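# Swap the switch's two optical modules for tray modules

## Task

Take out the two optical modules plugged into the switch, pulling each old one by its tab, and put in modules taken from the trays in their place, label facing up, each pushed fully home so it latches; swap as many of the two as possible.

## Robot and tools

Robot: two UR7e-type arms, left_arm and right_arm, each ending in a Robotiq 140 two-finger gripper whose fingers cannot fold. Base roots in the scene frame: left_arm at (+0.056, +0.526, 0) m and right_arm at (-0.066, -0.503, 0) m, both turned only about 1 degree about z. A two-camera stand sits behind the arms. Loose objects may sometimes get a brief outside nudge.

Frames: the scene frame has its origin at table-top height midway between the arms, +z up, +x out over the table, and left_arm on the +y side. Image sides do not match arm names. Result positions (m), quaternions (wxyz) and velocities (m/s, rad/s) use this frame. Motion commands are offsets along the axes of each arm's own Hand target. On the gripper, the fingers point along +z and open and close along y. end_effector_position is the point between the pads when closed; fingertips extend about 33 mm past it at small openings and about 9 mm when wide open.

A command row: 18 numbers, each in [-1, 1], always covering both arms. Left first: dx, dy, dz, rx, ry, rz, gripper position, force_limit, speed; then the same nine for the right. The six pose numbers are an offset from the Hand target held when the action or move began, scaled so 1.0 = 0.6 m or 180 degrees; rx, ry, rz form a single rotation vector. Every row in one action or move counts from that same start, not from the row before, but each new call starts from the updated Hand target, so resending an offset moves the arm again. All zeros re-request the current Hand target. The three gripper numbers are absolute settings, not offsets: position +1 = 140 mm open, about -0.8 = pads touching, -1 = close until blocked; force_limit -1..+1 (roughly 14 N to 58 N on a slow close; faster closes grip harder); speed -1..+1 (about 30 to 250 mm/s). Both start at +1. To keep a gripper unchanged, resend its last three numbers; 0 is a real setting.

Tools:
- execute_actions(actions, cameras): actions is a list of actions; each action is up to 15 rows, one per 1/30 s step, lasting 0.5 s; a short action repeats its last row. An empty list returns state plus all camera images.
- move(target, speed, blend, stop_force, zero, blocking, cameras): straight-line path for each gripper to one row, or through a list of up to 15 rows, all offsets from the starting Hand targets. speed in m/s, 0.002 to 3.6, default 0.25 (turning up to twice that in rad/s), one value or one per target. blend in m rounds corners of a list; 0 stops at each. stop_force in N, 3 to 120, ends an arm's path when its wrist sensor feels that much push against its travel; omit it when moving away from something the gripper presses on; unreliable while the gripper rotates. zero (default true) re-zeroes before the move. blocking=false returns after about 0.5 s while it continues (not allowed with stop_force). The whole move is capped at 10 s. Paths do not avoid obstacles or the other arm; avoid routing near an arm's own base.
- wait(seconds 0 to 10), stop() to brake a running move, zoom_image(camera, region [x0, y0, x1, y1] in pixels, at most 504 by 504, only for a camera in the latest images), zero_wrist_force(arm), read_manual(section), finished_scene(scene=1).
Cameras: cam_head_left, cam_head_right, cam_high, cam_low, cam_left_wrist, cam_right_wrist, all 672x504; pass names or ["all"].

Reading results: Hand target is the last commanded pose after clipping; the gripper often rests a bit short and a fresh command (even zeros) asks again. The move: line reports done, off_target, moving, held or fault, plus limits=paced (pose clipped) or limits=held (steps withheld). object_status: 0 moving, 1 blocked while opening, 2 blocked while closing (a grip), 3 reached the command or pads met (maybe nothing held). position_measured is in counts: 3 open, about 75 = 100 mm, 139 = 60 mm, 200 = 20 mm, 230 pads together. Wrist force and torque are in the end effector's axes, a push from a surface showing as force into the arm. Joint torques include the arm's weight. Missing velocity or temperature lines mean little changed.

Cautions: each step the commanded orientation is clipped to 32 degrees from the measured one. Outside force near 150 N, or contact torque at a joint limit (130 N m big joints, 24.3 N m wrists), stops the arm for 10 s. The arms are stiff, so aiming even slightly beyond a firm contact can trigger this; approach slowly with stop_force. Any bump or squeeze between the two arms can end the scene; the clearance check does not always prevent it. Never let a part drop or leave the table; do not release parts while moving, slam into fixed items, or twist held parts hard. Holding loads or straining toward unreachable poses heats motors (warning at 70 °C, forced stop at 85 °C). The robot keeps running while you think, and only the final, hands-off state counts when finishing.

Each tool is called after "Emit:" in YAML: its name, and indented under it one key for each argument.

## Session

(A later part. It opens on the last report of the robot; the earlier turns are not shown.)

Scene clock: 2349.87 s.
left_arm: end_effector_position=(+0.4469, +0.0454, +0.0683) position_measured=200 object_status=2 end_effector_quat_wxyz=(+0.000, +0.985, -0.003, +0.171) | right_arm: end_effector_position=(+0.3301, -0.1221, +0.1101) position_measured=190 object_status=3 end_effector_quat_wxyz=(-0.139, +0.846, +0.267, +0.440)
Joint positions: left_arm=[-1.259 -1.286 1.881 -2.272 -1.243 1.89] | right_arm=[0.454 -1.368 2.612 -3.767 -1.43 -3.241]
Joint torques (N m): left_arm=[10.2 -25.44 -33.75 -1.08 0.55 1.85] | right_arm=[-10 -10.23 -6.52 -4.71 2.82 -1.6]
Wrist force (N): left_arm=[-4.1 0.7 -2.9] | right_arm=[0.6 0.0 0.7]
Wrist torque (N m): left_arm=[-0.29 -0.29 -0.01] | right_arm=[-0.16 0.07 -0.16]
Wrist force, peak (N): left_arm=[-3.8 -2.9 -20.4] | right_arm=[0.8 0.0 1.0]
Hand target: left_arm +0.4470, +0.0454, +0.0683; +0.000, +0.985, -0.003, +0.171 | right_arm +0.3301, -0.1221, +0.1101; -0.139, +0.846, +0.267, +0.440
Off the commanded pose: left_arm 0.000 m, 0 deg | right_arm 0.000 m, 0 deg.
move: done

Emit:
move:
  target: [0.02746,0,0.00983,0,0,0,-1,1,-0.6,0,0,0,0,0,0,-0.48,0,-0.8]
  speed: 0.025
  stop_force: 40
  cameras: ["cam_left_wrist","cam_right_wrist"]

Emit:
zoom_image:
  camera: "cam_right_wrist"
  region: [242, 62, 342, 132]

Emit:
zoom_image:
  camera: "cam_left_wrist"
  region: [300, 80, 540, 280]

Scene clock: 2364.33 s.
left_arm: end_effector_position=(+0.4625, +0.0452, +0.0683) position_measured=200 object_status=2 end_effector_quat_wxyz=(+0.000, +0.985, -0.003, +0.171) | right_arm: end_effector_position=(+0.3301, -0.1221, +0.1101) position_measured=190 object_status=3 end_effector_quat_wxyz=(-0.139, +0.846, +0.267, +0.440)
Joint positions: left_arm=[-1.232 -1.268 1.858 -2.276 -1.246 1.919] | right_arm=[0.454 -1.368 2.612 -3.767 -1.43 -3.241]
Joint torques (N m): left_arm=[12.72 -39.1 -11.53 -3.26 12.46 -1.9] | right_arm=[-9.91 -9.43 -5.37 -4.67 2.99 -1.74]
Wrist force (N): left_arm=[-30.8 0.0 -25.0] | right_arm=[0.5 -0.1 0.8]
Wrist torque (N m): left_arm=[-0.39 -0.93 0.01] | right_arm=[-0.19 0.09 -0.16]
Wrist force, peak (N): left_arm=[-44.8 -8.5 -44.7] | right_arm=[0.6 0.0 1.2]
Hand target: left_arm +0.4626, +0.0452, +0.0683; +0.000, +0.985, -0.003, +0.171 (not the last commanded pose) | right_arm +0.3301, -0.1221, +0.1101; -0.139, +0.846, +0.267, +0.440
Off the commanded pose: left_arm 0.002 m, 0 deg | right_arm 0.000 m, 0 deg.
move: contact (left_arm)
Images, in order (width x height): cam_left_wrist 672x504, cam_right_wrist 672x504.

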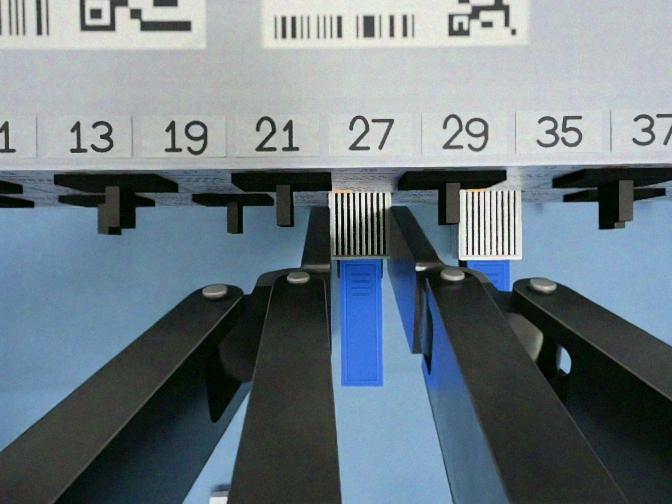

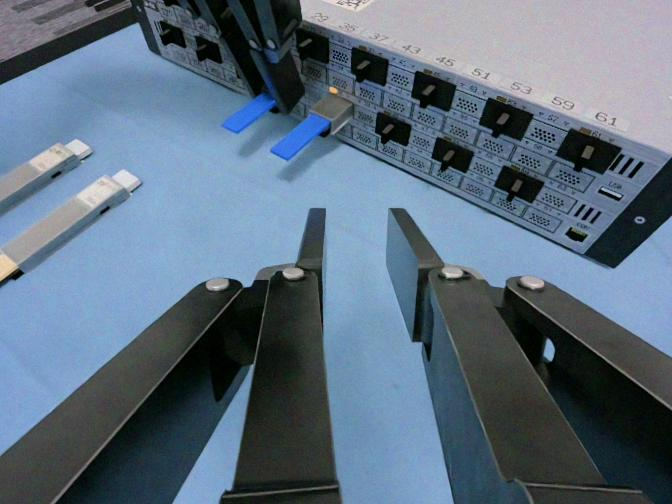

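Scaled by 5.040 from the camera's 672x504 image, which has a finer 960x720 frame.

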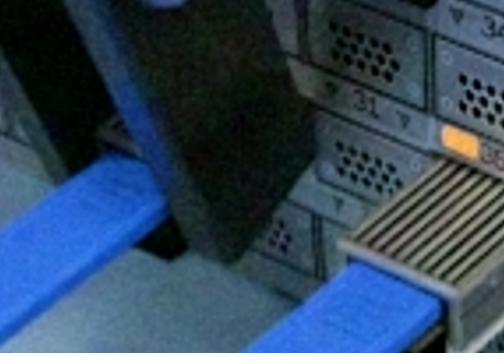

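Scaled by 2.100 from the camera's 672x504 image, which has a finer 960x720 frame.

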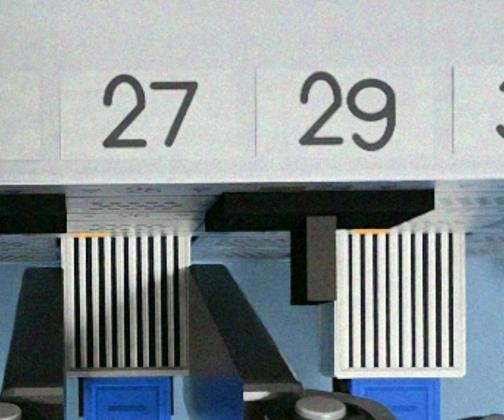

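Emit:
move:
  target:
    - [-0.0008,0,-0.00028,0,0,0,-1,1,-0.6,0,0,0,0,0,0,-0.48,0,-0.8]
    - [-0.0008,0,-0.00028,0,0,0,-0.48,0,-0.8,0,0,0,0,0,0,-0.48,0,-0.8]
    - [-0.09415,0,-0.0337,0,0,0,-0.48,0,-0.8,0,0,0,0,0,0,-0.48,0,-0.8]
  speed: [0.02,0.05,0.12]
  cameras: ["cam_left_wrist","cam_right_wrist"]

Emit:
zoom_image:
  camera: "cam_right_wrist"
  region: [242, 62, 362, 142]

Emit:
zoom_image:
  camera: "cam_left_wrist"
  region: [300, 0, 540, 140]

Scene clock: 2386.50 s.
left_arm: end_effector_position=(+0.4027, +0.0456, +0.0683) position_measured=190 object_status=3 end_effector_quat_wxyz=(+0.000, +0.985, -0.003, +0.171) | right_arm: end_effector_position=(+0.3301, -0.1221, +0.1101) position_measured=190 object_status=3 end_effector_quat_wxyz=(-0.139, +0.846, +0.267, +0.440)
Joint positions: left_arm=[-1.339 -1.336 1.94 -2.253 -1.236 1.806] | right_arm=[0.454 -1.368 2.612 -3.767 -1.43 -3.241]
Joint torques (N m): left_arm=[-5.74 -43.09 -11.44 -1.33 3.39 -1.77] | right_arm=[-9.84 -9.59 -6.59 -4.56 2.95 -1.67]
Wrist force (N): left_arm=[-0.9 -2.3 -1.1] | right_arm=[0.6 -0.1 0.7]
Wrist torque (N m): left_arm=[-0.32 0.07 -0.03] | right_arm=[-0.18 0.06 -0.16]
Wrist force, peak (N): left_arm=[-31.1 0.0 -25.1] | right_arm=[0.7 0.2 1.1]
Hand target: left_arm +0.4026, +0.0456, +0.0683; +0.000, +0.985, -0.003, +0.171 | right_arm +0.3301, -0.1221, +0.1101; -0.139, +0.846, +0.267, +0.440
Off the commanded pose: left_arm 0.000 m, 0 deg | right_arm 0.000 m, 0 deg.
move: done
Images, in order (width x height): cam_left_wrist 672x504, cam_right_wrist 672x504.

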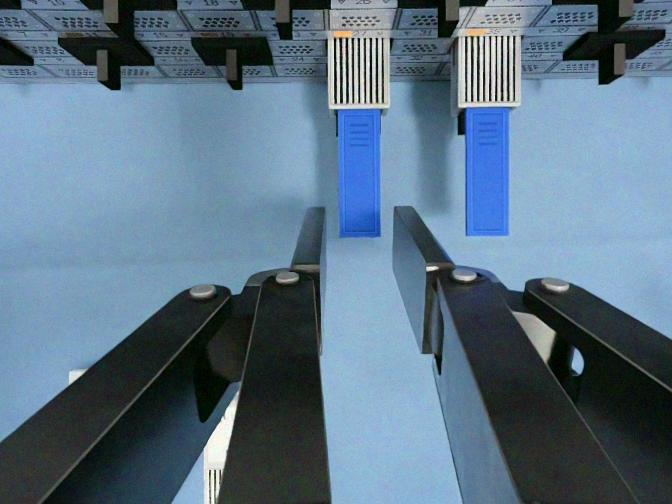

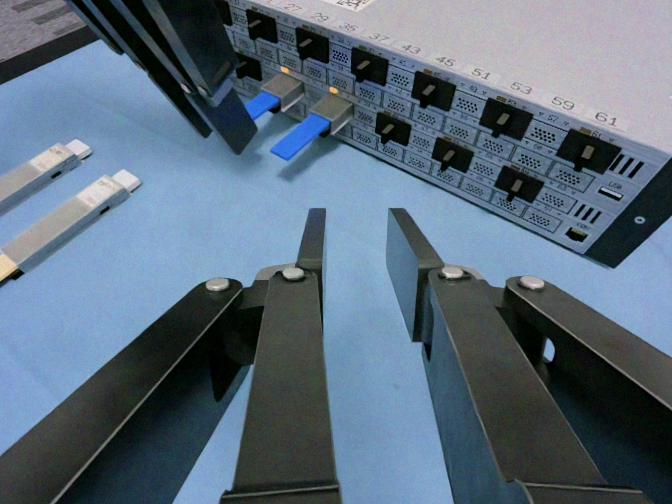

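Scaled by 4.200 from the camera's 672x504 image, which has a finer 960x720 frame.

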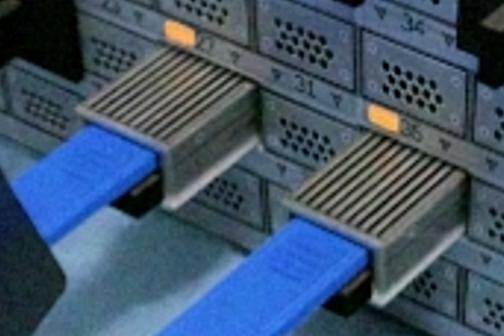

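Scaled by 2.100 from the camera's 672x504 image, which has a finer 960x720 frame.

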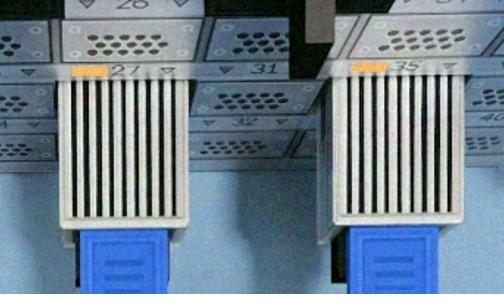

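Emit:
finished_scene:

The scene is finished: the task was done.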